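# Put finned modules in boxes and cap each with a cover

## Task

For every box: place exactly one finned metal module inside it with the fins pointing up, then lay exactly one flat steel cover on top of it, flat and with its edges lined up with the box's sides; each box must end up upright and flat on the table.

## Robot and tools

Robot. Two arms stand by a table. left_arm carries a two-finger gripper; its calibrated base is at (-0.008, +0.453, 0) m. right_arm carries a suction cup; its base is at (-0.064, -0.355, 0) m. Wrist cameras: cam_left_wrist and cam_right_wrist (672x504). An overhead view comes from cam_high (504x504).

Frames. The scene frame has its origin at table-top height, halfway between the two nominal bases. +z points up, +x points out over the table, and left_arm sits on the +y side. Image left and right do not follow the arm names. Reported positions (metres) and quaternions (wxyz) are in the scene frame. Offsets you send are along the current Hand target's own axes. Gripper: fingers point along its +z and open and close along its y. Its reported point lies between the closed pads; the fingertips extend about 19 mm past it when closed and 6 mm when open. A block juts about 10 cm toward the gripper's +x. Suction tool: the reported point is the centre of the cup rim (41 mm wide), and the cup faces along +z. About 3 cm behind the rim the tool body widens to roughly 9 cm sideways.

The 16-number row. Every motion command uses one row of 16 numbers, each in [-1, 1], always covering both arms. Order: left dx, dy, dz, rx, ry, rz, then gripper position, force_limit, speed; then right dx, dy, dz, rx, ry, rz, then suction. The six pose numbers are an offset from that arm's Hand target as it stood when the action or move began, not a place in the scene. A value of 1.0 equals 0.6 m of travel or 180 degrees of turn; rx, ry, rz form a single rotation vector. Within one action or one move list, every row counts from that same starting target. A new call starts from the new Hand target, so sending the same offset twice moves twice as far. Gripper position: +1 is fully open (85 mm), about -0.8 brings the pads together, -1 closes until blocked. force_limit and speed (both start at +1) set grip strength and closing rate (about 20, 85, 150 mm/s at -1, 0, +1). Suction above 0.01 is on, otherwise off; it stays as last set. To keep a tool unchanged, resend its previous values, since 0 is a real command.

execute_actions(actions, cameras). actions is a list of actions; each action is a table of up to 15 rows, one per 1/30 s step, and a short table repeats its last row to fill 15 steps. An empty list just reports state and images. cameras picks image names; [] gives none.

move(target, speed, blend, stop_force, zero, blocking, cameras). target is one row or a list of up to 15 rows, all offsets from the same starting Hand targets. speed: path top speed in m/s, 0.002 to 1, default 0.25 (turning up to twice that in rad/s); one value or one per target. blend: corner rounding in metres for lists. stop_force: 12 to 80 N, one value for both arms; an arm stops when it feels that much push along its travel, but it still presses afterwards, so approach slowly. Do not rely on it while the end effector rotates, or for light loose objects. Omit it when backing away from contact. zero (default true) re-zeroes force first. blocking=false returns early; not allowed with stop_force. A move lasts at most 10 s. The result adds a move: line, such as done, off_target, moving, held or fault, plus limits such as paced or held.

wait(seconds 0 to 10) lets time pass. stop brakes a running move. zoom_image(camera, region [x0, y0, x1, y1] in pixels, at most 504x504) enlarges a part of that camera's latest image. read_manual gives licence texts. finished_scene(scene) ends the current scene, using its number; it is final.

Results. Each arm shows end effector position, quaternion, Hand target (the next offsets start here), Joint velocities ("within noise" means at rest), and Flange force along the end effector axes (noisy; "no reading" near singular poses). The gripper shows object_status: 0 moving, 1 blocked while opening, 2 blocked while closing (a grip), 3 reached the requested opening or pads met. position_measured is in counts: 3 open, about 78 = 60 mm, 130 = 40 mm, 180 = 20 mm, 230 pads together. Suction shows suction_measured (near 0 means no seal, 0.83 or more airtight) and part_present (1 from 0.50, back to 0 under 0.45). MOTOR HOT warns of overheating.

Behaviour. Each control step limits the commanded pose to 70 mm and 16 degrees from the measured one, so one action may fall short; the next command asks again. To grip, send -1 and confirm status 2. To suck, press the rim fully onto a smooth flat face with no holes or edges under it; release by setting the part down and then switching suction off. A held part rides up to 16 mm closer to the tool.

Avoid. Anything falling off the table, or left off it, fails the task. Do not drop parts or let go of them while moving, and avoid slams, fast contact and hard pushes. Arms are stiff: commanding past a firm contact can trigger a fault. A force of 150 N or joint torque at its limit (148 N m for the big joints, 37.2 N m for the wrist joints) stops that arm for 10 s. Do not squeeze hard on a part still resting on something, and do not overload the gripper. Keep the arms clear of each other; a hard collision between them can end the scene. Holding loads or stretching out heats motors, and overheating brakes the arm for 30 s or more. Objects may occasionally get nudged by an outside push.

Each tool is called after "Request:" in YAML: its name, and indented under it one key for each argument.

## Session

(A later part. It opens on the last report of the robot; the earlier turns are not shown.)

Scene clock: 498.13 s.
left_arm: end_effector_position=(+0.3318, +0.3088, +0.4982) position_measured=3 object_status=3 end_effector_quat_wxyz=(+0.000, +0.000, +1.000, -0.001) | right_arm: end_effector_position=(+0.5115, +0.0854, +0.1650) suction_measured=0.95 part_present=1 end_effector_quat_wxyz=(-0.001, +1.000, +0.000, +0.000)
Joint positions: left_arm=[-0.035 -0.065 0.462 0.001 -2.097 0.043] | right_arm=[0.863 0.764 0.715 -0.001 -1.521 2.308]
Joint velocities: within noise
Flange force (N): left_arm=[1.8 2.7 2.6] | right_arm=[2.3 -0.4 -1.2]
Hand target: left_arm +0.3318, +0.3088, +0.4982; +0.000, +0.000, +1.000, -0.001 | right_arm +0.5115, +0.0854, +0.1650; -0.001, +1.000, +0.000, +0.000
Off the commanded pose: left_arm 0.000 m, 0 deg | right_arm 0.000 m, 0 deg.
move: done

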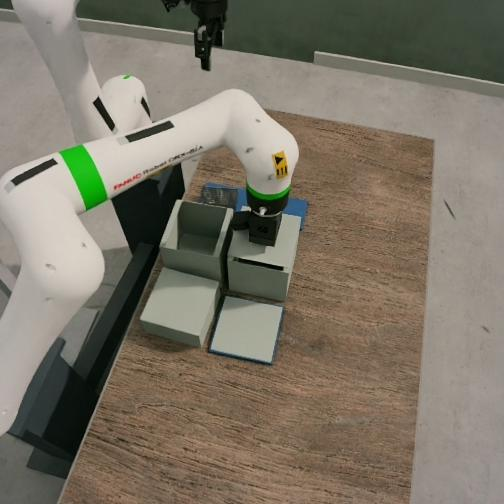

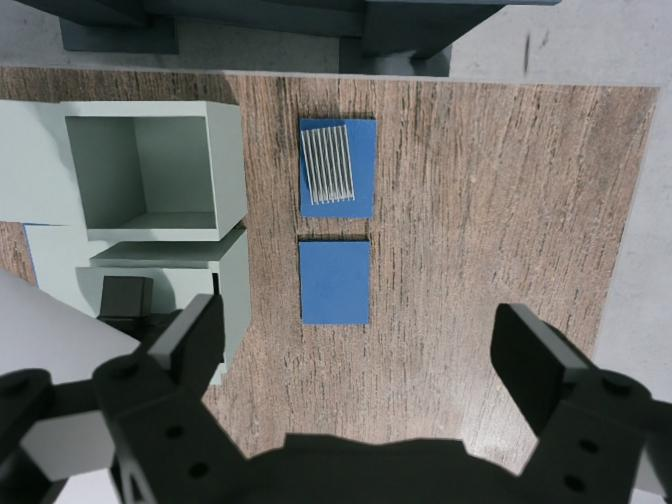

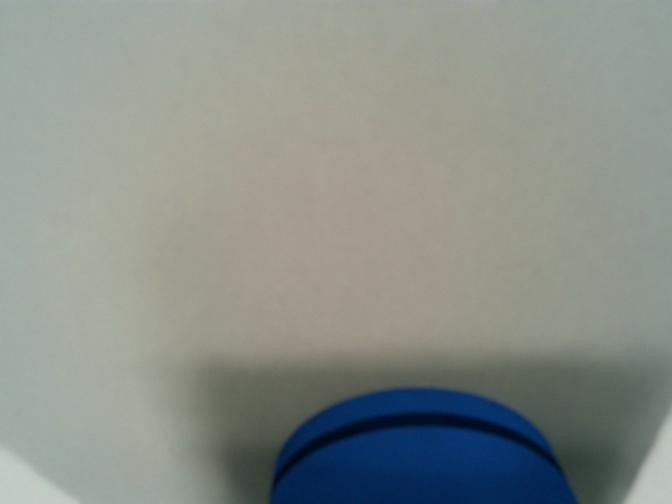

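Request:
move:
  target: [0,0,0,0,0,0,1,-1,0,0.0,0,0.03,0,0,0,1]
  speed: 0.05
  cameras: []

Request:
move:
  target: [0,0,0,0,0,0,1,-1,0,0.0,0,0.012,0,0,0,1]
  speed: 0.006
  stop_force: 12
  cameras: []

Scene clock: 503.57 s.
left_arm: end_effector_position=(+0.3318, +0.3088, +0.4982) position_measured=3 object_status=3 end_effector_quat_wxyz=(+0.000, +0.000, +1.000, -0.001) | right_arm: end_effector_position=(+0.5115, +0.0854, +0.1469) suction_measured=0.95 part_present=1 end_effector_quat_wxyz=(-0.001, +1.000, +0.000, +0.000)
Joint positions: left_arm=[-0.035 -0.065 0.462 0.001 -2.097 0.043] | right_arm=[0.863 0.768 0.68 -0.001 -1.482 2.308]
Joint velocities: within noise
Flange force (N): left_arm=[1.1 3.2 3.0] | right_arm=[0.4 1.1 -0.3]
Hand target: left_arm +0.3318, +0.3088, +0.4982; +0.000, +0.000, +1.000, -0.001 | right_arm +0.5115, +0.0854, +0.1470; -0.001, +1.000, +0.000, +0.000
Off the commanded pose: left_arm 0.000 m, 0 deg | right_arm 0.000 m, 0 deg.
move: done
No camera images: "cameras" was empty.

Scene clock: 505.13 s.
left_arm: end_effector_position=(+0.3318, +0.3088, +0.4982) position_measured=3 object_status=3 end_effector_quat_wxyz=(+0.000, +0.000, +1.000, -0.001) | right_arm: end_effector_position=(+0.5115, +0.0855, +0.1411) suction_measured=0.95 part_present=1 end_effector_quat_wxyz=(-0.001, +1.000, +0.000, +0.000)
Joint positions: left_arm=[-0.035 -0.065 0.462 0.001 -2.097 0.043] | right_arm=[0.863 0.77 0.669 -0.001 -1.469 2.308]
Joint velocities: within noise
Flange force (N): left_arm=[1.4 2.4 2.2] | right_arm=[-1.3 1.6 -16.6]
Hand target: left_arm +0.3318, +0.3088, +0.4982; +0.000, +0.000, +1.000, -0.001 | right_arm +0.5115, +0.0855, +0.1411; -0.001, +1.000, +0.000, +0.000 (not the last commanded pose)
Off the commanded pose: left_arm 0.000 m, 0 deg | right_arm 0.001 m, 0 deg.
move: contact (right_arm)
No camera images: "cameras" was empty.

Request:
move:
  target: [0,0,0,0,0,0,1,-1,0,0.0,0,0,0,0,0,0]
  cameras: []

Request:
wait:
  seconds: 0.7
  cameras: []

Request:
move:
  target: [0,0,0,0,0,0,1,-1,0,0.0,0,-0.07,0,0,0,0]
  speed: 0.05
  cameras: []

Request:
move:
  target: [0,0,0,0,0,0,1,-1,0,-0.1,0.0,-0.13,0,0,0,0]
  speed: 0.25

Scene clock: 512.37 s.
left_arm: end_effector_position=(+0.3318, +0.3088, +0.4982) position_measured=3 object_status=3 end_effector_quat_wxyz=(+0.000, +0.000, +1.000, -0.001) | right_arm: end_effector_position=(+0.5115, +0.0855, +0.1412) suction_measured=0.00 part_present=0 end_effector_quat_wxyz=(-0.001, +1.000, +0.000, +0.000)
Joint positions: left_arm=[-0.035 -0.065 0.462 0.001 -2.097 0.043] | right_arm=[0.863 0.77 0.669 -0.001 -1.469 2.308]
Joint velocities: within noise
Flange force (N): left_arm=[1.3 2.8 3.4] | right_arm=[0.3 0.5 -27.8]
Hand target: left_arm +0.3318, +0.3088, +0.4982; +0.000, +0.000, +1.000, -0.001 | right_arm +0.5115, +0.0855, +0.1411; -0.001, +1.000, +0.000, +0.000
Off the commanded pose: left_arm 0.000 m, 0 deg | right_arm 0.000 m, 0 deg.
move: done
No camera images: "cameras" was empty.

Scene clock: 513.07 s.
left_arm: end_effector_position=(+0.3318, +0.3088, +0.4982) position_measured=3 object_status=3 end_effector_quat_wxyz=(+0.000, +0.000, +1.000, -0.001) | right_arm: end_effector_position=(+0.5115, +0.0855, +0.1411) suction_measured=0.00 part_present=0 end_effector_quat_wxyz=(-0.001, +1.000, +0.000, +0.000)
Joint positions: left_arm=[-0.035 -0.065 0.462 0.001 -2.097 0.043] | right_arm=[0.863 0.77 0.669 -0.001 -1.469 2.308]
Joint velocities: within noise
Flange force (N): left_arm=[1.2 2.2 1.7] | right_arm=[0.5 0.1 -28.0]
Hand target: left_arm +0.3318, +0.3088, +0.4982; +0.000, +0.000, +1.000, -0.001 | right_arm +0.5115, +0.0855, +0.1411; -0.001, +1.000, +0.000, +0.000
Off the commanded pose: left_arm 0.000 m, 0 deg | right_arm 0.000 m, 0 deg.
wait: 0.70 s; at rest by 0.17 s
No camera images: "cameras" was empty.

Scene clock: 514.17 s.
left_arm: end_effector_position=(+0.3318, +0.3088, +0.4982) position_measured=3 object_status=3 end_effector_quat_wxyz=(+0.000, +0.000, +1.000, -0.001) | right_arm: end_effector_position=(+0.5115, +0.0854, +0.1832) suction_measured=0.00 part_present=0 end_effector_quat_wxyz=(-0.001, +1.000, +0.000, +0.000)
Joint positions: left_arm=[-0.035 -0.065 0.462 0.001 -2.097 0.043] | right_arm=[0.863 0.762 0.754 -0.001 -1.562 2.308]
Joint velocities: within noise
Flange force (N): left_arm=[1.5 2.8 3.1] | right_arm=[0.5 1.5 -3.4]
Hand target: left_arm +0.3318, +0.3088, +0.4982; +0.000, +0.000, +1.000, -0.001 | right_arm +0.5115, +0.0854, +0.1831; -0.001, +1.000, +0.000, +0.000
Off the commanded pose: left_arm 0.000 m, 0 deg | right_arm 0.000 m, 0 deg.
move: done
No camera images: "cameras" was empty.

Scene clock: 514.93 s.
left_arm: end_effector_position=(+0.3318, +0.3088, +0.4982) position_measured=3 object_status=3 end_effector_quat_wxyz=(+0.000, +0.000, +1.000, -0.001) | right_arm: end_effector_position=(+0.4514, +0.0853, +0.2610) suction_measured=0.00 part_present=0 end_effector_quat_wxyz=(-0.001, +1.000, +0.000, +0.000)
Joint positions: left_arm=[-0.035 -0.065 0.462 0.001 -2.097 0.043] | right_arm=[0.93 0.616 0.702 -0.001 -1.655 2.242]
Joint velocities: within noise
Flange force (N): left_arm=[1.2 1.8 2.6] | right_arm=[1.4 0.4 -3.4]
Hand target: left_arm +0.3318, +0.3088, +0.4982; +0.000, +0.000, +1.000, -0.001 | right_arm +0.4514, +0.0853, +0.2611; -0.001, +1.000, +0.000, +0.000
Off the commanded pose: left_arm 0.000 m, 0 deg | right_arm 0.000 m, 0 deg.
move: done

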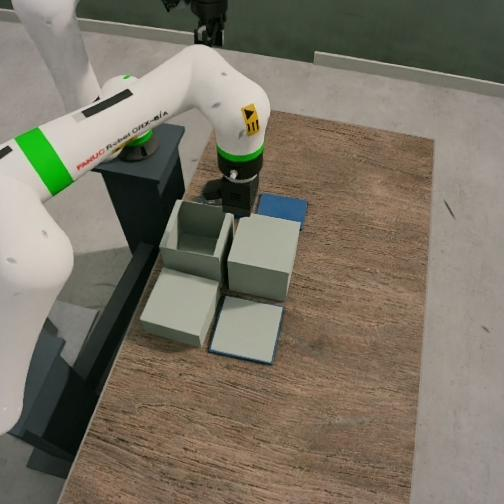

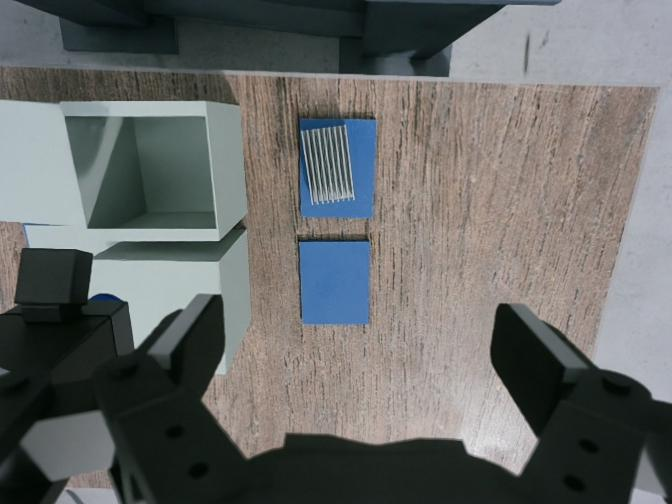

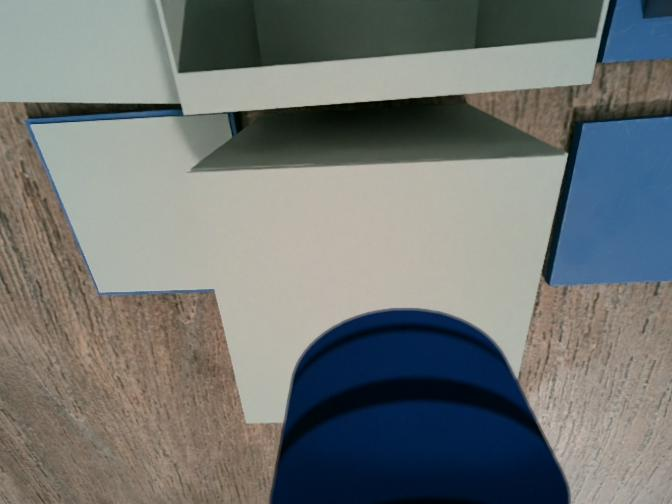

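Request:
zoom_image:
  camera: "cam_right_wrist"
  region: [160, 80, 610, 330]

Request:
zoom_image:
  camera: "cam_left_wrist"
  region: [80, 220, 260, 380]

Scaled by 1.120.

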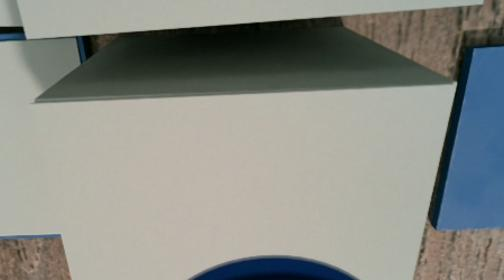

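Scaled by 2.800.

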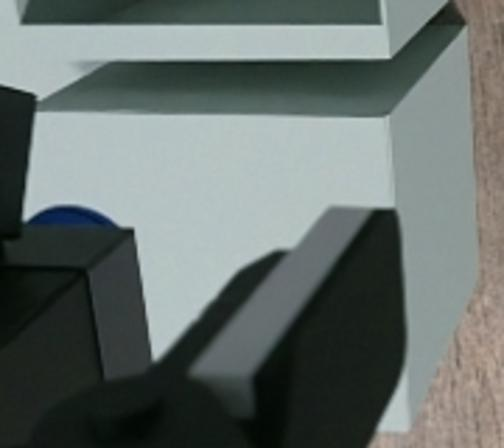

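Request:
move:
  target: [0,0,0,0,0,0,1,-1,0,-0.159,0.285,-0.065,0,0,0,0]
  speed: 0.25
  cameras: ["cam_right_wrist"]

Request:
move:
  target: [0,0,0,0,0,0,1,-1,0,0,0,0.167,0,0,0,0]
  speed: 0.25
  cameras: ["cam_right_wrist","cam_high"]

Scene clock: 524.40 s.
left_arm: end_effector_position=(+0.3318, +0.3088, +0.4982) position_measured=3 object_status=3 end_effector_quat_wxyz=(+0.000, +0.000, +1.000, -0.001) | right_arm: end_effector_position=(+0.3560, -0.0858, +0.2998) suction_measured=0.00 part_present=0 end_effector_quat_wxyz=(-0.001, +1.000, +0.000, +0.000)
Joint positions: left_arm=[-0.035 -0.065 0.462 0.001 -2.097 0.043] | right_arm=[0.863 0.127 0.134 -0.001 -1.577 2.308]
Joint velocities: within noise
Flange force (N): left_arm=[1.6 2.9 3.0] | right_arm=[3.3 0.0 -3.1]
Hand target: left_arm +0.3318, +0.3088, +0.4982; +0.000, +0.000, +1.000, -0.001 | right_arm +0.3560, -0.0858, +0.2998; -0.001, +1.000, +0.000, +0.000
Off the commanded pose: left_arm 0.000 m, 0 deg | right_arm 0.000 m, 0 deg.
move: done
Images, in order (width x height): cam_right_wrist 672x504.

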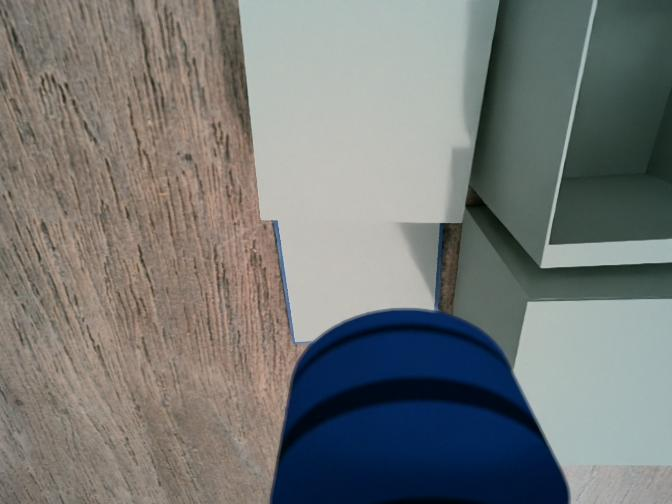

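Scene clock: 525.23 s.
left_arm: end_effector_position=(+0.3318, +0.3088, +0.4982) position_measured=3 object_status=3 end_effector_quat_wxyz=(+0.000, +0.000, +1.000, -0.001) | right_arm: end_effector_position=(+0.3561, -0.0856, +0.1997) suction_measured=0.00 part_present=0 end_effector_quat_wxyz=(-0.001, +1.000, +0.000, +0.000)
Joint positions: left_arm=[-0.035 -0.065 0.462 0.001 -2.097 0.043] | right_arm=[0.863 0.153 -0.07 -0.001 -1.346 2.309]
Joint velocities: within noise
Flange force (N): left_arm=[1.0 2.1 2.6] | right_arm=[2.9 0.1 -3.0]
Hand target: left_arm +0.3318, +0.3088, +0.4982; +0.000, +0.000, +1.000, -0.001 | right_arm +0.3560, -0.0856, +0.1996; -0.001, +1.000, +0.000, +0.000
Off the commanded pose: left_arm 0.000 m, 0 deg | right_arm 0.000 m, 0 deg.
move: done
Images, in order (width x height): cam_high 504x504, cam_right_wrist 672x504.

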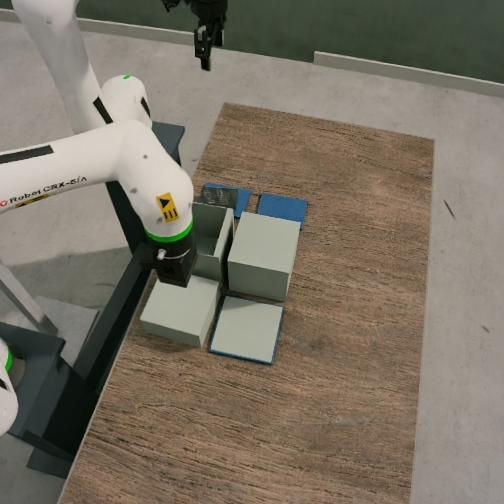

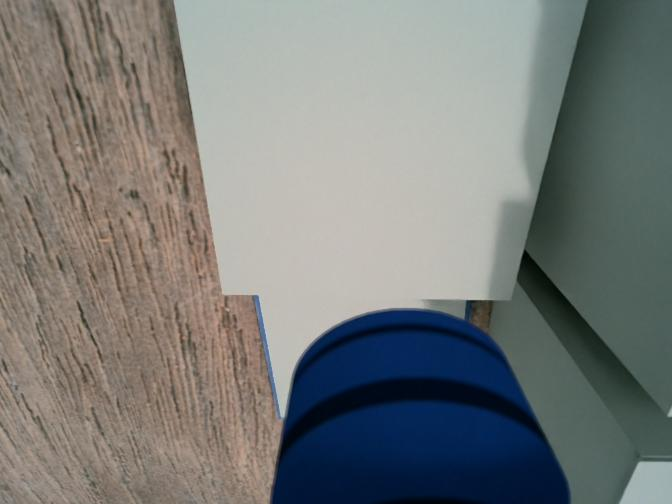

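Request:
move:
  target: [0,0,0,0,0,0,1,-1,0,-0.0225,0.002,0.16,0,0,0,1]
  speed: 0.2
  cameras: []

Request:
move:
  target: [0.0,0,0,0,0,0,1,-1,0,0,0,0.08,0,0,0,1]
  cameras: []
  stop_force: 12
  speed: 0.012

Request:
move:
  target: [0.0,0,0,0,0,0,1,-1,0,0,0,-0.35,0,0,0,1]
  speed: 0.15

Scene clock: 536.17 s.
left_arm: end_effector_position=(+0.3318, +0.3088, +0.4982) position_measured=3 object_status=3 end_effector_quat_wxyz=(+0.000, +0.000, +1.000, -0.001) | right_arm: end_effector_position=(+0.3426, -0.0866, +0.1036) suction_measured=0.00 part_present=0 end_effector_quat_wxyz=(-0.001, +1.000, +0.000, +0.000)
Joint positions: left_arm=[-0.035 -0.065 0.462 0.001 -2.097 0.043] | right_arm=[0.883 0.204 -0.248 -0.001 -1.118 2.289]
Joint velocities: within noise
Flange force (N): left_arm=[1.7 2.9 2.2] | right_arm=[2.8 0.3 -2.5]
Hand target: left_arm +0.3318, +0.3088, +0.4982; +0.000, +0.000, +1.000, -0.001 | right_arm +0.3426, -0.0867, +0.1036; -0.001, +1.000, +0.000, +0.000
Off the commanded pose: left_arm 0.000 m, 0 deg | right_arm 0.000 m, 0 deg.
move: done
No camera images: "cameras" was empty.

Scene clock: 540.13 s.
left_arm: end_effector_position=(+0.3318, +0.3088, +0.4982) position_measured=3 object_status=3 end_effector_quat_wxyz=(+0.000, +0.000, +1.000, -0.001) | right_arm: end_effector_position=(+0.3426, -0.0865, +0.0633) suction_measured=0.95 part_present=1 end_effector_quat_wxyz=(-0.001, +1.000, +0.000, +0.000)
Joint positions: left_arm=[-0.035 -0.065 0.462 0.001 -2.097 0.043] | right_arm=[0.883 0.253 -0.294 -0.001 -1.022 2.289]
Joint velocities: within noise
Flange force (N): left_arm=[1.3 2.7 3.4] | right_arm=[-4.6 2.7 -31.1]
Hand target: left_arm +0.3318, +0.3088, +0.4982; +0.000, +0.000, +1.000, -0.001 | right_arm +0.3426, -0.0866, +0.0633; -0.001, +1.000, +0.000, +0.000 (not the last commanded pose)
Off the commanded pose: left_arm 0.000 m, 0 deg | right_arm 0.008 m, 0 deg.
move: contact (right_arm)
No camera images: "cameras" was empty.

Scene clock: 541.87 s.
left_arm: end_effector_position=(+0.3318, +0.3088, +0.4982) position_measured=3 object_status=3 end_effector_quat_wxyz=(+0.000, +0.000, +1.000, -0.001) | right_arm: end_effector_position=(+0.3426, -0.0870, +0.2734) suction_measured=0.95 part_present=1 end_effector_quat_wxyz=(-0.001, +1.000, +0.000, +0.000)
Joint positions: left_arm=[-0.035 -0.065 0.462 0.001 -2.097 0.043] | right_arm=[0.883 0.098 0.041 -0.001 -1.512 2.289]
Joint velocities: within noise
Flange force (N): left_arm=[1.2 2.9 2.7] | right_arm=[3.1 -0.1 -0.1]
Hand target: left_arm +0.3318, +0.3088, +0.4982; +0.000, +0.000, +1.000, -0.001 | right_arm +0.3426, -0.0869, +0.2733; -0.001, +1.000, +0.000, +0.000
Off the commanded pose: left_arm 0.000 m, 0 deg | right_arm 0.000 m, 0 deg.
move: done

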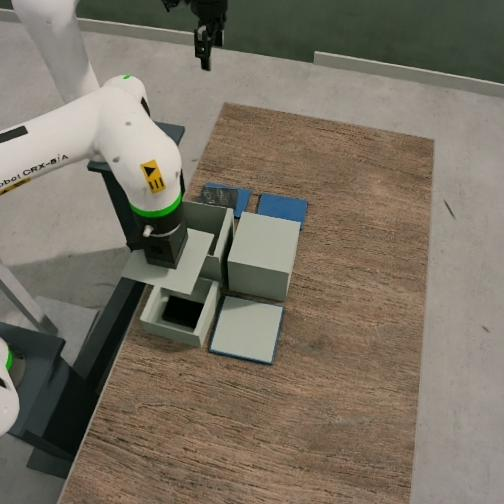

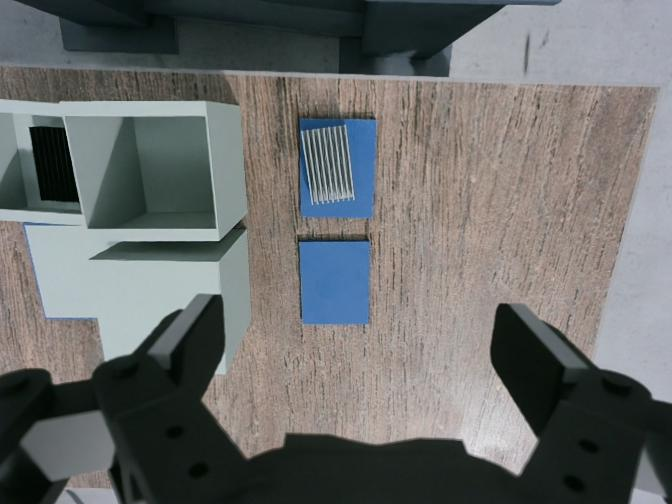

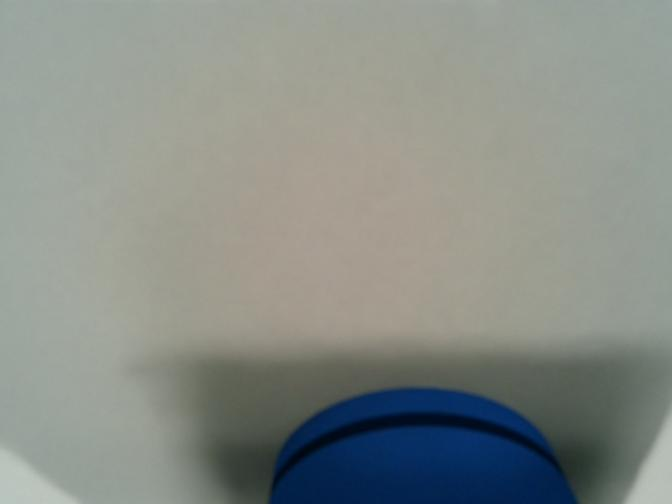

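Request:
zoom_image:
  camera: "cam_left_wrist"
  region: [0, 90, 120, 230]

Request:
zoom_image:
  camera: "cam_high"
  region: [130, 260, 240, 360]

Scaled by 3.600.

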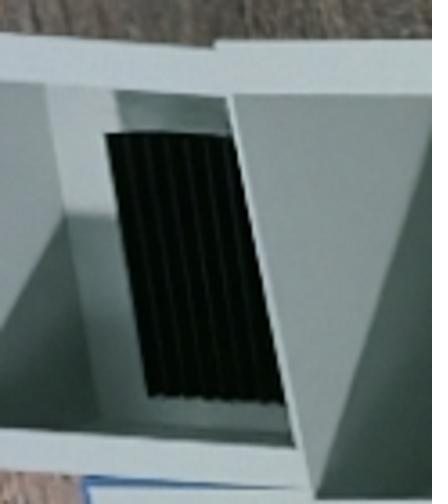

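Scaled by 4.582.

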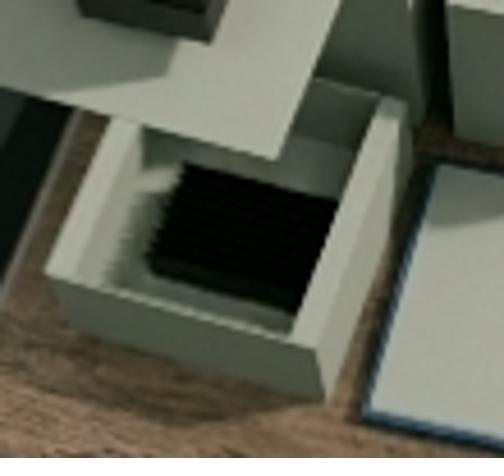

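Request:
move:
  target: [0.0,0,0,0,0,0,1,-1,0,0,-0.0005,0.325,0,0,0,1]
  speed: 0.15
  cameras: ["cam_high"]

Request:
move:
  target: [0.0,0,0,0,0,0,1,-1,0,0,0,0.035,0,0,0,1]
  cameras: []
  stop_force: 12
  speed: 0.008

Request:
move:
  target: [0,0,0,0,0,0,1,-1,0,0.0,0,0,0,0,0,0]
  cameras: []

Request:
wait:
  seconds: 0.4
  cameras: []

Request:
move:
  target: [0,0,0,0,0,0,1,-1,0,0.0,0,-0.07,0,0,0,0]
  speed: 0.05
  cameras: []

Request:
move:
  target: [0,0,0,0,0,0,1,-1,0,0.0,0.5,-0.4,0,0,0,0]
  speed: 0.3

Scene clock: 557.83 s.
left_arm: end_effector_position=(+0.3318, +0.3088, +0.4982) position_measured=3 object_status=3 end_effector_quat_wxyz=(+0.000, +0.000, +1.000, -0.001) | right_arm: end_effector_position=(+0.3426, -0.0862, +0.0783) suction_measured=0.95 part_present=1 end_effector_quat_wxyz=(-0.001, +1.000, +0.000, +0.000)
Joint positions: left_arm=[-0.035 -0.065 0.462 0.001 -2.097 0.043] | right_arm=[0.884 0.234 -0.278 -0.001 -1.058 2.289]
Joint velocities: within noise
Flange force (N): left_arm=[1.7 2.2 3.1] | right_arm=[2.9 0.3 -0.1]
Hand target: left_arm +0.3318, +0.3088, +0.4982; +0.000, +0.000, +1.000, -0.001 | right_arm +0.3426, -0.0863, +0.0783; -0.001, +1.000, +0.000, +0.000
Off the commanded pose: left_arm 0.000 m, 0 deg | right_arm 0.000 m, 0 deg.
move: done
Images, in order (width x height): cam_high 504x504.

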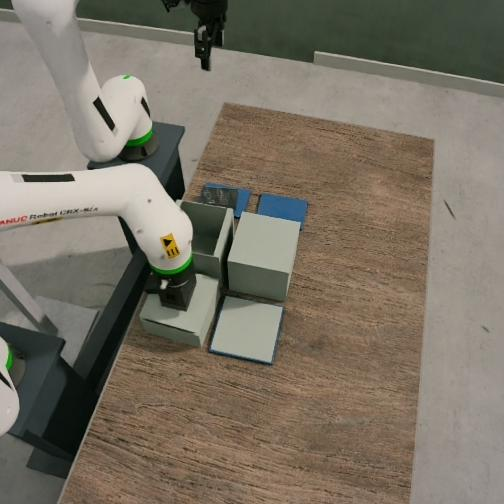

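Scene clock: 560.27 s.
left_arm: end_effector_position=(+0.3318, +0.3088, +0.4982) position_measured=3 object_status=3 end_effector_quat_wxyz=(+0.000, +0.000, +1.000, -0.001) | right_arm: end_effector_position=(+0.3427, -0.0862, +0.0635) suction_measured=0.95 part_present=1 end_effector_quat_wxyz=(-0.001, +1.000, +0.000, +0.000)
Joint positions: left_arm=[-0.035 -0.065 0.462 0.001 -2.097 0.043] | right_arm=[0.884 0.253 -0.294 -0.001 -1.023 2.289]
Joint velocities: within noise
Flange force (N): left_arm=[1.7 3.4 3.0] | right_arm=[-1.9 1.8 -21.5]
Hand target: left_arm +0.3318, +0.3088, +0.4982; +0.000, +0.000, +1.000, -0.001 | right_arm +0.3427, -0.0862, +0.0635; -0.001, +1.000, +0.000, +0.000 (not the last commanded pose)
Off the commanded pose: left_arm 0.000 m, 0 deg | right_arm 0.006 m, 0 deg.
move: contact (right_arm)
No camera images: "cameras" was empty.

Scene clock: 560.77 s.
left_arm: end_effector_position=(+0.3318, +0.3088, +0.4982) position_measured=3 object_status=3 end_effector_quat_wxyz=(+0.000, +0.000, +1.000, -0.001) | right_arm: end_effector_position=(+0.3427, -0.0862, +0.0635) suction_measured=0.00 part_present=0 end_effector_quat_wxyz=(-0.001, +1.000, +0.000, +0.000)
Joint positions: left_arm=[-0.035 -0.065 0.462 0.001 -2.097 0.043] | right_arm=[0.884 0.253 -0.294 -0.001 -1.023 2.289]
Joint velocities: within noise
Flange force (N): left_arm=[0.8 2.9 2.1] | right_arm=[-7.6 3.7 -42.0]
Hand target: left_arm +0.3318, +0.3088, +0.4982; +0.000, +0.000, +1.000, -0.001 | right_arm +0.3427, -0.0862, +0.0635; -0.001, +1.000, +0.000, +0.000
Off the commanded pose: left_arm 0.000 m, 0 deg | right_arm 0.000 m, 0 deg.
move: done
No camera images: "cameras" was empty.

Scene clock: 561.17 s.
left_arm: end_effector_position=(+0.3318, +0.3088, +0.4982) position_measured=3 object_status=3 end_effector_quat_wxyz=(+0.000, +0.000, +1.000, -0.001) | right_arm: end_effector_position=(+0.3427, -0.0862, +0.0635) suction_measured=0.00 part_present=0 end_effector_quat_wxyz=(-0.001, +1.000, +0.000, +0.000)
Joint positions: left_arm=[-0.035 -0.065 0.462 0.001 -2.097 0.043] | right_arm=[0.884 0.253 -0.294 -0.001 -1.023 2.289]
Joint velocities: within noise
Flange force (N): left_arm=[1.9 2.7 2.6] | right_arm=[-7.4 3.9 -42.3]
Hand target: left_arm +0.3318, +0.3088, +0.4982; +0.000, +0.000, +1.000, -0.001 | right_arm +0.3427, -0.0862, +0.0635; -0.001, +1.000, +0.000, +0.000
Off the commanded pose: left_arm 0.000 m, 0 deg | right_arm 0.000 m, 0 deg.
wait: 0.40 s; at rest by 0.17 s
No camera images: "cameras" was empty.

Scene clock: 562.27 s.
left_arm: end_effector_position=(+0.3318, +0.3088, +0.4982) position_measured=3 object_status=3 end_effector_quat_wxyz=(+0.000, +0.000, +1.000, -0.001) | right_arm: end_effector_position=(+0.3426, -0.0863, +0.1055) suction_measured=0.00 part_present=0 end_effector_quat_wxyz=(-0.001, +1.000, +0.000, +0.000)
Joint positions: left_arm=[-0.035 -0.065 0.462 0.001 -2.097 0.043] | right_arm=[0.883 0.202 -0.246 -0.001 -1.122 2.289]
Joint velocities: within noise
Flange force (N): left_arm=[1.0 2.7 2.4] | right_arm=[3.4 0.0 -2.9]
Hand target: left_arm +0.3318, +0.3088, +0.4982; +0.000, +0.000, +1.000, -0.001 | right_arm +0.3426, -0.0863, +0.1055; -0.001, +1.000, +0.000, +0.000
Off the commanded pose: left_arm 0.000 m, 0 deg | right_arm 0.000 m, 0 deg.
move: done
No camera images: "cameras" was empty.

Scene clock: 564.03 s.
left_arm: end_effector_position=(+0.3318, +0.3088, +0.4982) position_measured=3 object_status=3 end_effector_quat_wxyz=(+0.000, +0.000, +1.000, -0.001) | right_arm: end_effector_position=(+0.3425, -0.3867, +0.3449) suction_measured=0.00 part_present=0 end_effector_quat_wxyz=(-0.001, +1.000, +0.000, +0.000)
Joint positions: left_arm=[-0.035 -0.065 0.462 0.001 -2.097 0.043] | right_arm=[0.276 -0.1 0.01 -0.002 -1.68 2.895]
Joint velocities: within noise
Flange force (N): left_arm=[0.8 3.0 2.3] | right_arm=[3.0 2.3 -3.4]
Hand target: left_arm +0.3318, +0.3088, +0.4982; +0.000, +0.000, +1.000, -0.001 | right_arm +0.3425, -0.3868, +0.3449; -0.001, +1.000, +0.000, +0.000
Off the commanded pose: left_arm 0.000 m, 0 deg | right_arm 0.000 m, 0 deg.
move: done

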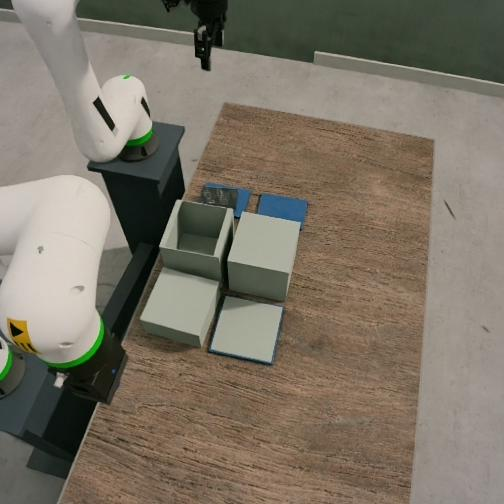

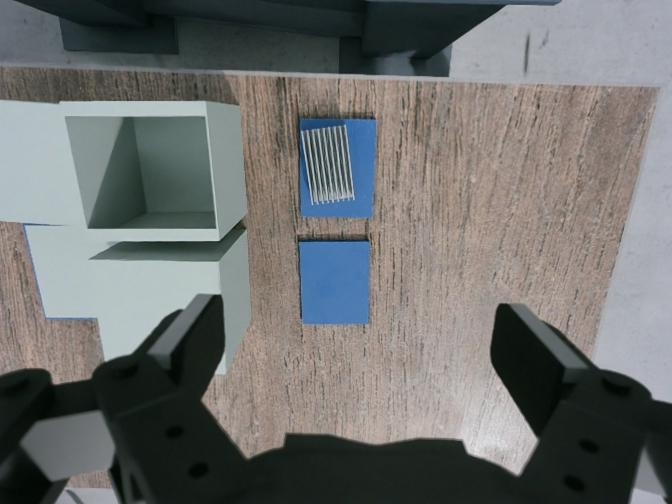

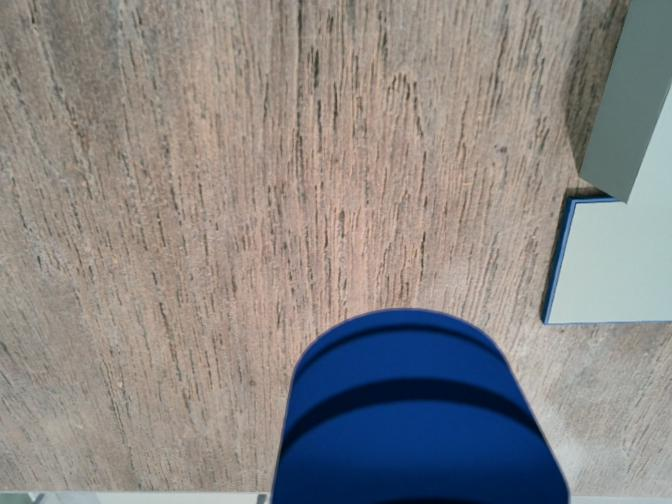

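Request:
zoom_image:
  camera: "cam_left_wrist"
  region: [280, 100, 400, 230]

Scaled by 3.877.

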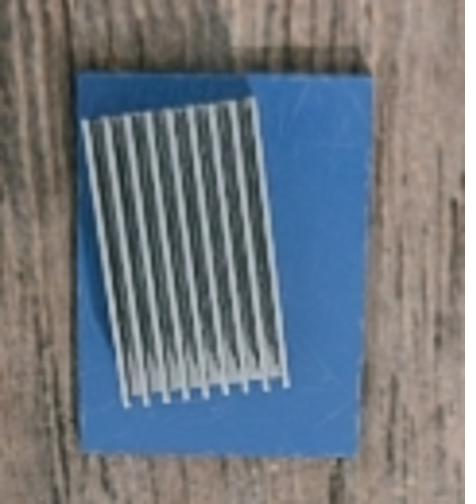

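Request:
move:
  target: [0.0047,-0.0253,0.58,0,0,-0.04,1,-1,-1,0,0,0,0,0,0,0]
  speed: 0.25
  cameras: ["cam_left_wrist"]

Request:
zoom_image:
  camera: "cam_left_wrist"
  region: [200, 100, 520, 440]

Scene clock: 598.17 s.
left_arm: end_effector_position=(+0.3294, +0.2932, +0.1502) position_measured=3 object_status=3 end_effector_quat_wxyz=(+0.000, -0.063, +0.998, -0.001) | right_arm: end_effector_position=(+0.3425, -0.3868, +0.3449) suction_measured=0.00 part_present=0 end_effector_quat_wxyz=(-0.001, +1.000, +0.000, +0.000)
Joint positions: left_arm=[-0.08 -0.15 -0.452 0.001 -1.268 0.213] | right_arm=[0.276 -0.1 0.01 -0.002 -1.68 2.895]
Joint velocities: within noise
Flange force (N): left_arm=[2.3 3.0 1.7] | right_arm=[3.5 2.3 -3.4]
Hand target: left_arm +0.3294, +0.2932, +0.1502; +0.000, -0.063, +0.998, -0.001 | right_arm +0.3425, -0.3868, +0.3449; -0.001, +1.000, +0.000, +0.000
Off the commanded pose: left_arm 0.000 m, 0 deg | right_arm 0.000 m, 0 deg.
move: done
Images, in order (width x height): cam_left_wrist 672x504.

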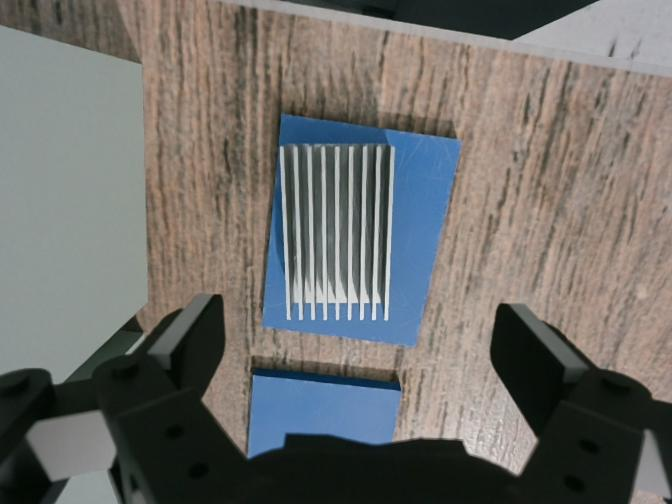

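Scaled by 1.482.

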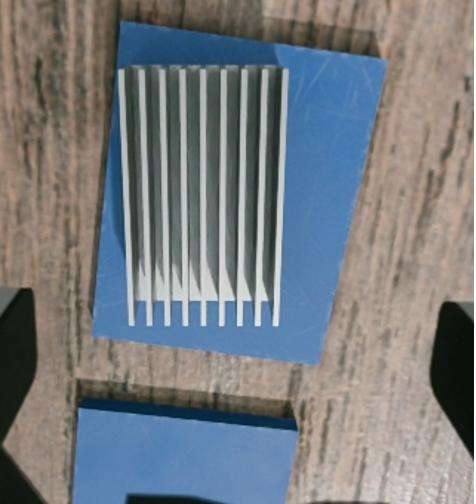

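Request:
move:
  target: [0,0,0,0,0,-0.009,1,-1,-1,0,0,0,0,0,0,0]
  cameras: ["cam_left_wrist"]

Request:
zoom_image:
  camera: "cam_left_wrist"
  region: [240, 100, 480, 340]

Request:
move:
  target: [0,0,0.1,0,0,0,1,-1,-1,0,0,0,0,0,0,0]
  cameras: ["cam_left_wrist"]

Request:
zoom_image:
  camera: "cam_left_wrist"
  region: [200, 80, 520, 400]

Scene clock: 649.37 s.
left_arm: end_effector_position=(+0.3293, +0.2932, +0.1502) position_measured=3 object_status=3 end_effector_quat_wxyz=(+0.000, -0.077, +0.997, -0.001) | right_arm: end_effector_position=(+0.3425, -0.3868, +0.3449) suction_measured=0.00 part_present=0 end_effector_quat_wxyz=(-0.001, +1.000, +0.000, +0.000)
Joint positions: left_arm=[-0.08 -0.15 -0.452 0.001 -1.268 0.241] | right_arm=[0.276 -0.1 0.01 -0.002 -1.68 2.895]
Joint velocities: within noise
Flange force (N): left_arm=[0.8 3.3 0.9] | right_arm=[3.2 2.4 -3.4]
Hand target: left_arm +0.3294, +0.2932, +0.1502; +0.000, -0.077, +0.997, -0.001 | right_arm +0.3425, -0.3868, +0.3449; -0.001, +1.000, +0.000, +0.000
Off the commanded pose: left_arm 0.000 m, 0 deg | right_arm 0.000 m, 0 deg.
move: done
Images, in order (width x height): cam_left_wrist 672x504.

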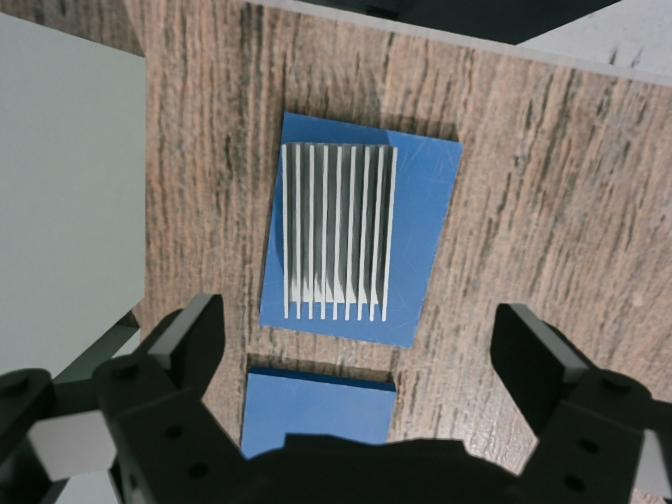

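Scaled by 2.100.

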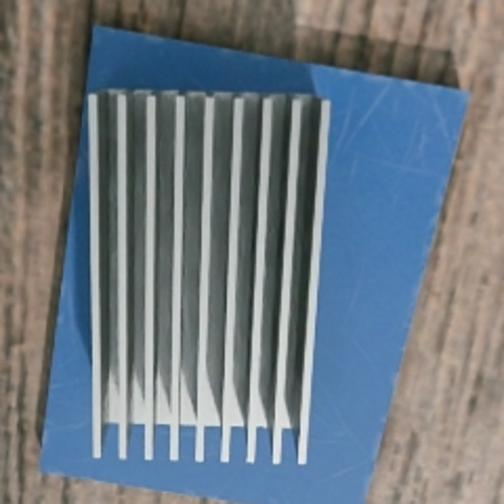

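Scene clock: 650.13 s.
left_arm: end_effector_position=(+0.3294, +0.2932, +0.0902) position_measured=3 object_status=3 end_effector_quat_wxyz=(+0.000, -0.077, +0.997, -0.001) | right_arm: end_effector_position=(+0.3425, -0.3868, +0.3449) suction_measured=0.00 part_present=0 end_effector_quat_wxyz=(-0.001, +1.000, +0.000, +0.000)
Joint positions: left_arm=[-0.08 -0.088 -0.548 0.001 -1.11 0.241] | right_arm=[0.276 -0.1 0.01 -0.002 -1.68 2.895]
Joint velocities: within noise
Flange force (N): left_arm=[0.6 5.2 0.7] | right_arm=[3.5 2.3 -3.4]
Hand target: left_arm +0.3294, +0.2932, +0.0902; +0.000, -0.077, +0.997, -0.001 | right_arm +0.3425, -0.3868, +0.3449; -0.001, +1.000, +0.000, +0.000
Off the commanded pose: left_arm 0.000 m, 0 deg | right_arm 0.000 m, 0 deg.
move: done
Images, in order (width x height): cam_left_wrist 672x504.

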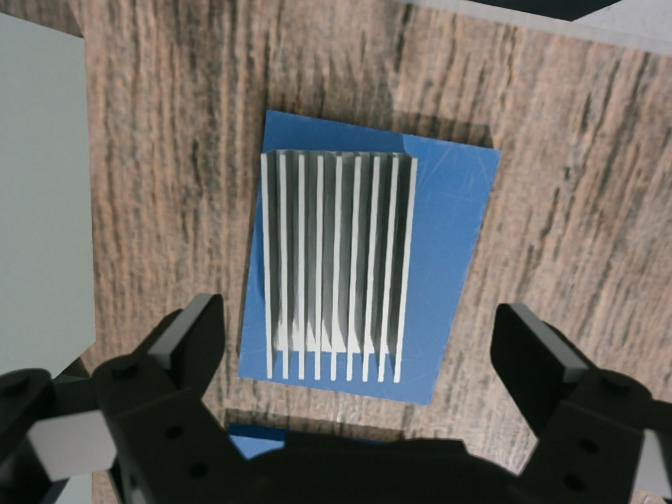

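Scaled by 1.575.

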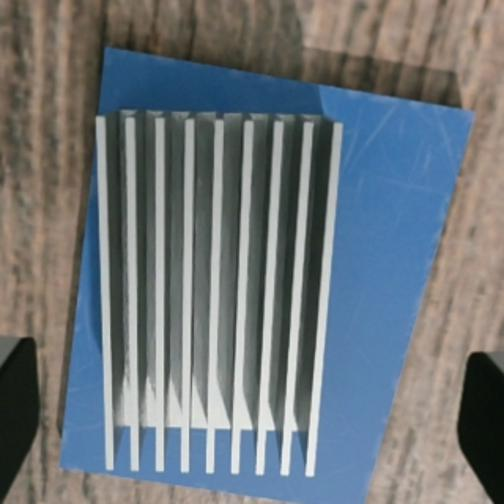

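Request:
move:
  target: [-0.007,-0.014,0.05,0,0,0,1,-1,-1,0,0,0,0,0,0,0]
  cameras: ["cam_left_wrist"]

Request:
zoom_image:
  camera: "cam_left_wrist"
  region: [180, 100, 560, 480]

Scene clock: 674.33 s.
left_arm: end_effector_position=(+0.3349, +0.2855, +0.0602) position_measured=3 object_status=3 end_effector_quat_wxyz=(+0.000, -0.077, +0.997, -0.001) | right_arm: end_effector_position=(+0.3425, -0.3868, +0.3449) suction_measured=0.00 part_present=0 end_effector_quat_wxyz=(-0.001, +1.000, +0.000, +0.000)
Joint positions: left_arm=[-0.1 -0.024 -0.568 0.001 -1.026 0.261] | right_arm=[0.276 -0.1 0.01 -0.002 -1.68 2.895]
Joint velocities: within noise
Flange force (N): left_arm=[0.9 3.6 0.6] | right_arm=[3.2 2.3 -3.1]
Hand target: left_arm +0.3349, +0.2855, +0.0602; +0.000, -0.077, +0.997, -0.001 | right_arm +0.3425, -0.3868, +0.3449; -0.001, +1.000, +0.000, +0.000
Off the commanded pose: left_arm 0.000 m, 0 deg | right_arm 0.000 m, 0 deg.
move: done
Images, in order (width x height): cam_left_wrist 672x504.

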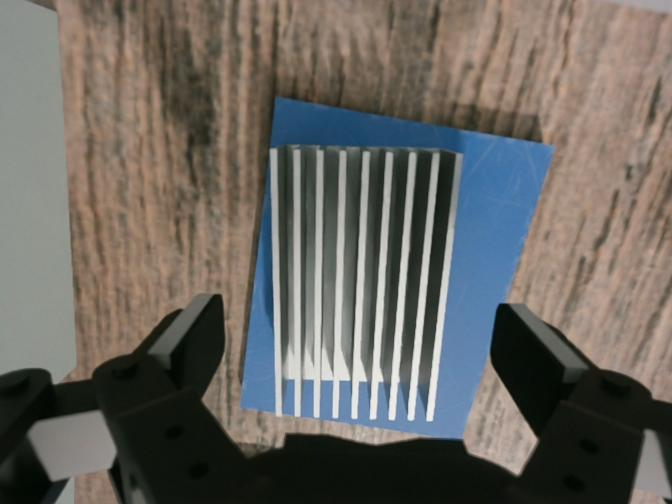

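Scaled by 1.326.

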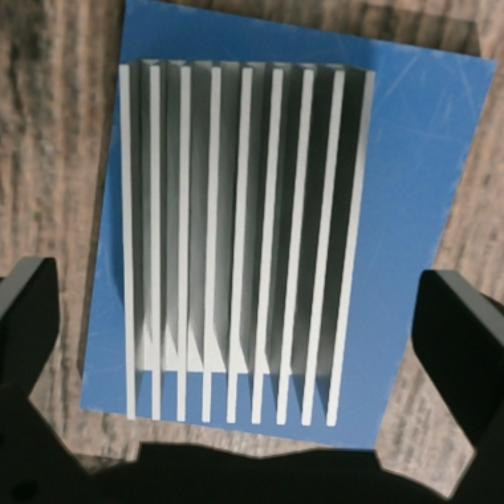

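Request:
move:
  target: [0,0,0.037,0,0,0,1,-1,-1,0,0,0,0,0,0,0]
  speed: 0.05
  cameras: ["cam_left_wrist"]

Request:
zoom_image:
  camera: "cam_left_wrist"
  region: [150, 100, 600, 504]

Scene clock: 695.30 s.
left_arm: end_effector_position=(+0.3349, +0.2855, +0.0380) position_measured=3 object_status=3 end_effector_quat_wxyz=(+0.000, -0.077, +0.997, -0.001) | right_arm: end_effector_position=(+0.3425, -0.3868, +0.3449) suction_measured=0.00 part_present=0 end_effector_quat_wxyz=(-0.001, +1.000, +0.000, +0.000)
Joint positions: left_arm=[-0.1 0.011 -0.594 0.001 -0.964 0.261] | right_arm=[0.276 -0.1 0.01 -0.002 -1.68 2.895]
Joint velocities: within noise
Flange force (N): left_arm=[0.5 3.1 0.8] | right_arm=[3.5 2.3 -3.5]
Hand target: left_arm +0.3349, +0.2854, +0.0380; +0.000, -0.077, +0.997, -0.001 | right_arm +0.3425, -0.3868, +0.3449; -0.001, +1.000, +0.000, +0.000
Off the commanded pose: left_arm 0.000 m, 0 deg | right_arm 0.000 m, 0 deg.
move: done
Images, in order (width x height): cam_left_wrist 672x504.

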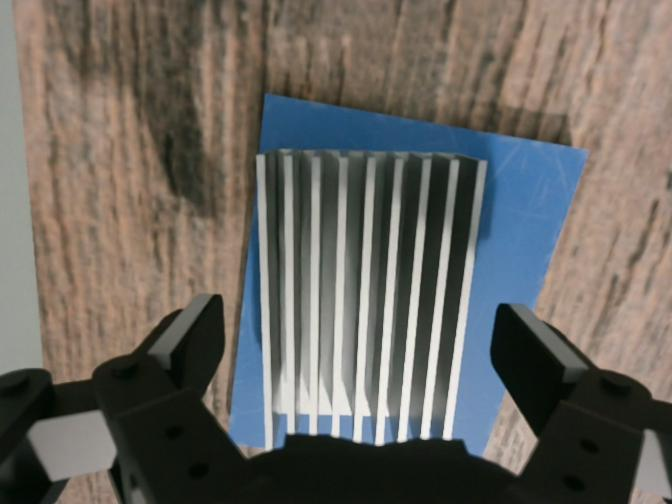

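Scaled by 1.120.

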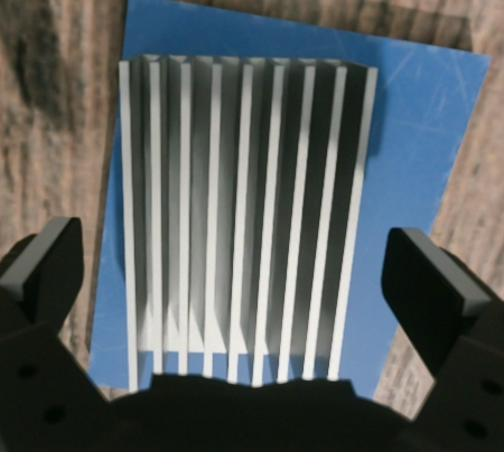

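Request:
move:
  target: [0,0,-0.01,0,0,0,1,-1,-1,0,0,0,0,0,0,0]
  speed: 0.05
  cameras: []

Request:
move:
  target: [0,0,0,0,0,0,-1,-0.6,-1,0,0,0,0,0,0,0]
  cameras: ["cam_left_wrist"]

Request:
wait:
  seconds: 1
  cameras: ["cam_left_wrist"]

Scene clock: 712.00 s.
left_arm: end_effector_position=(+0.3349, +0.2854, +0.0440) position_measured=3 object_status=3 end_effector_quat_wxyz=(+0.000, -0.077, +0.997, -0.001) | right_arm: end_effector_position=(+0.3425, -0.3868, +0.3449) suction_measured=0.00 part_present=0 end_effector_quat_wxyz=(-0.001, +1.000, +0.000, +0.000)
Joint positions: left_arm=[-0.1 0.001 -0.587 0.001 -0.981 0.261] | right_arm=[0.276 -0.1 0.01 -0.002 -1.68 2.895]
Joint velocities: within noise
Flange force (N): left_arm=[0.2 2.2 0.9] | right_arm=[3.3 2.2 -3.4]
Hand target: left_arm +0.3349, +0.2855, +0.0440; +0.000, -0.077, +0.997, -0.001 | right_arm +0.3425, -0.3868, +0.3449; -0.001, +1.000, +0.000, +0.000
Off the commanded pose: left_arm 0.000 m, 0 deg | right_arm 0.000 m, 0 deg.
move: done
No camera images: "cameras" was empty.

Scene clock: 713.70 s.
left_arm: end_effector_position=(+0.3349, +0.2854, +0.0441) position_measured=79 object_status=2 end_effector_quat_wxyz=(+0.000, -0.077, +0.997, -0.001) | right_arm: end_effector_position=(+0.3425, -0.3868, +0.3449) suction_measured=0.00 part_present=0 end_effector_quat_wxyz=(-0.001, +1.000, +0.000, +0.000)
Joint positions: left_arm=[-0.1 0.001 -0.587 0.001 -0.981 0.261] | right_arm=[0.276 -0.1 0.01 -0.002 -1.68 2.895]
Joint velocities: within noise
Flange force (N): left_arm=[3.5 5.0 -9.3] | right_arm=[3.3 1.9 -3.1]
Hand target: left_arm +0.3349, +0.2855, +0.0440; +0.000, -0.077, +0.997, -0.001 | right_arm +0.3425, -0.3868, +0.3449; -0.001, +1.000, +0.000, +0.000
Off the commanded pose: left_arm 0.000 m, 0 deg | right_arm 0.000 m, 0 deg.
move: done
Images, in order (width x height): cam_left_wrist 672x504.

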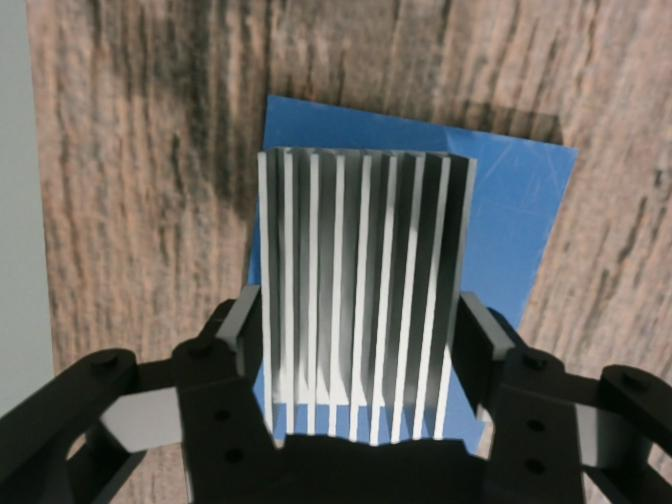

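Scene clock: 714.70 s.
left_arm: end_effector_position=(+0.3349, +0.2855, +0.0440) position_measured=79 object_status=2 end_effector_quat_wxyz=(+0.000, -0.077, +0.997, -0.001) | right_arm: end_effector_position=(+0.3425, -0.3868, +0.3449) suction_measured=0.00 part_present=0 end_effector_quat_wxyz=(-0.001, +1.000, +0.000, +0.000)
Joint positions: left_arm=[-0.1 0.001 -0.587 0.001 -0.981 0.261] | right_arm=[0.276 -0.1 0.01 -0.002 -1.68 2.895]
Joint velocities: within noise
Flange force (N): left_arm=[3.3 5.1 -10.3] | right_arm=[3.0 2.3 -3.1]
Hand target: left_arm +0.3349, +0.2855, +0.0440; +0.000, -0.077, +0.997, -0.001 | right_arm +0.3425, -0.3868, +0.3449; -0.001, +1.000, +0.000, +0.000
Off the commanded pose: left_arm 0.000 m, 0 deg | right_arm 0.000 m, 0 deg.
wait: 1.00 s; at rest by 0.17 s
Images, in order (width x height): cam_left_wrist 672x504.

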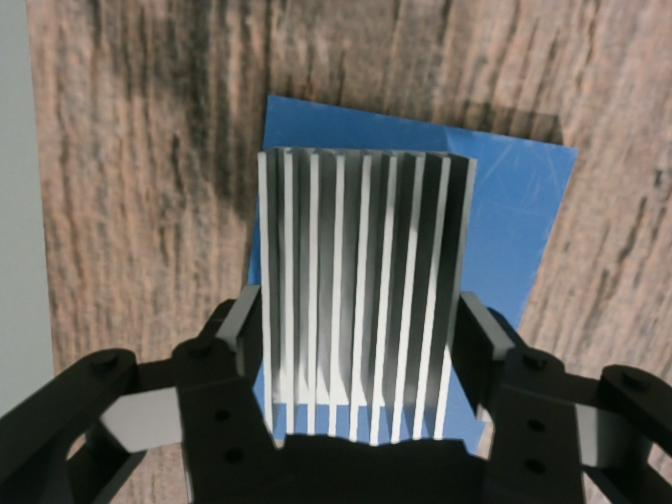

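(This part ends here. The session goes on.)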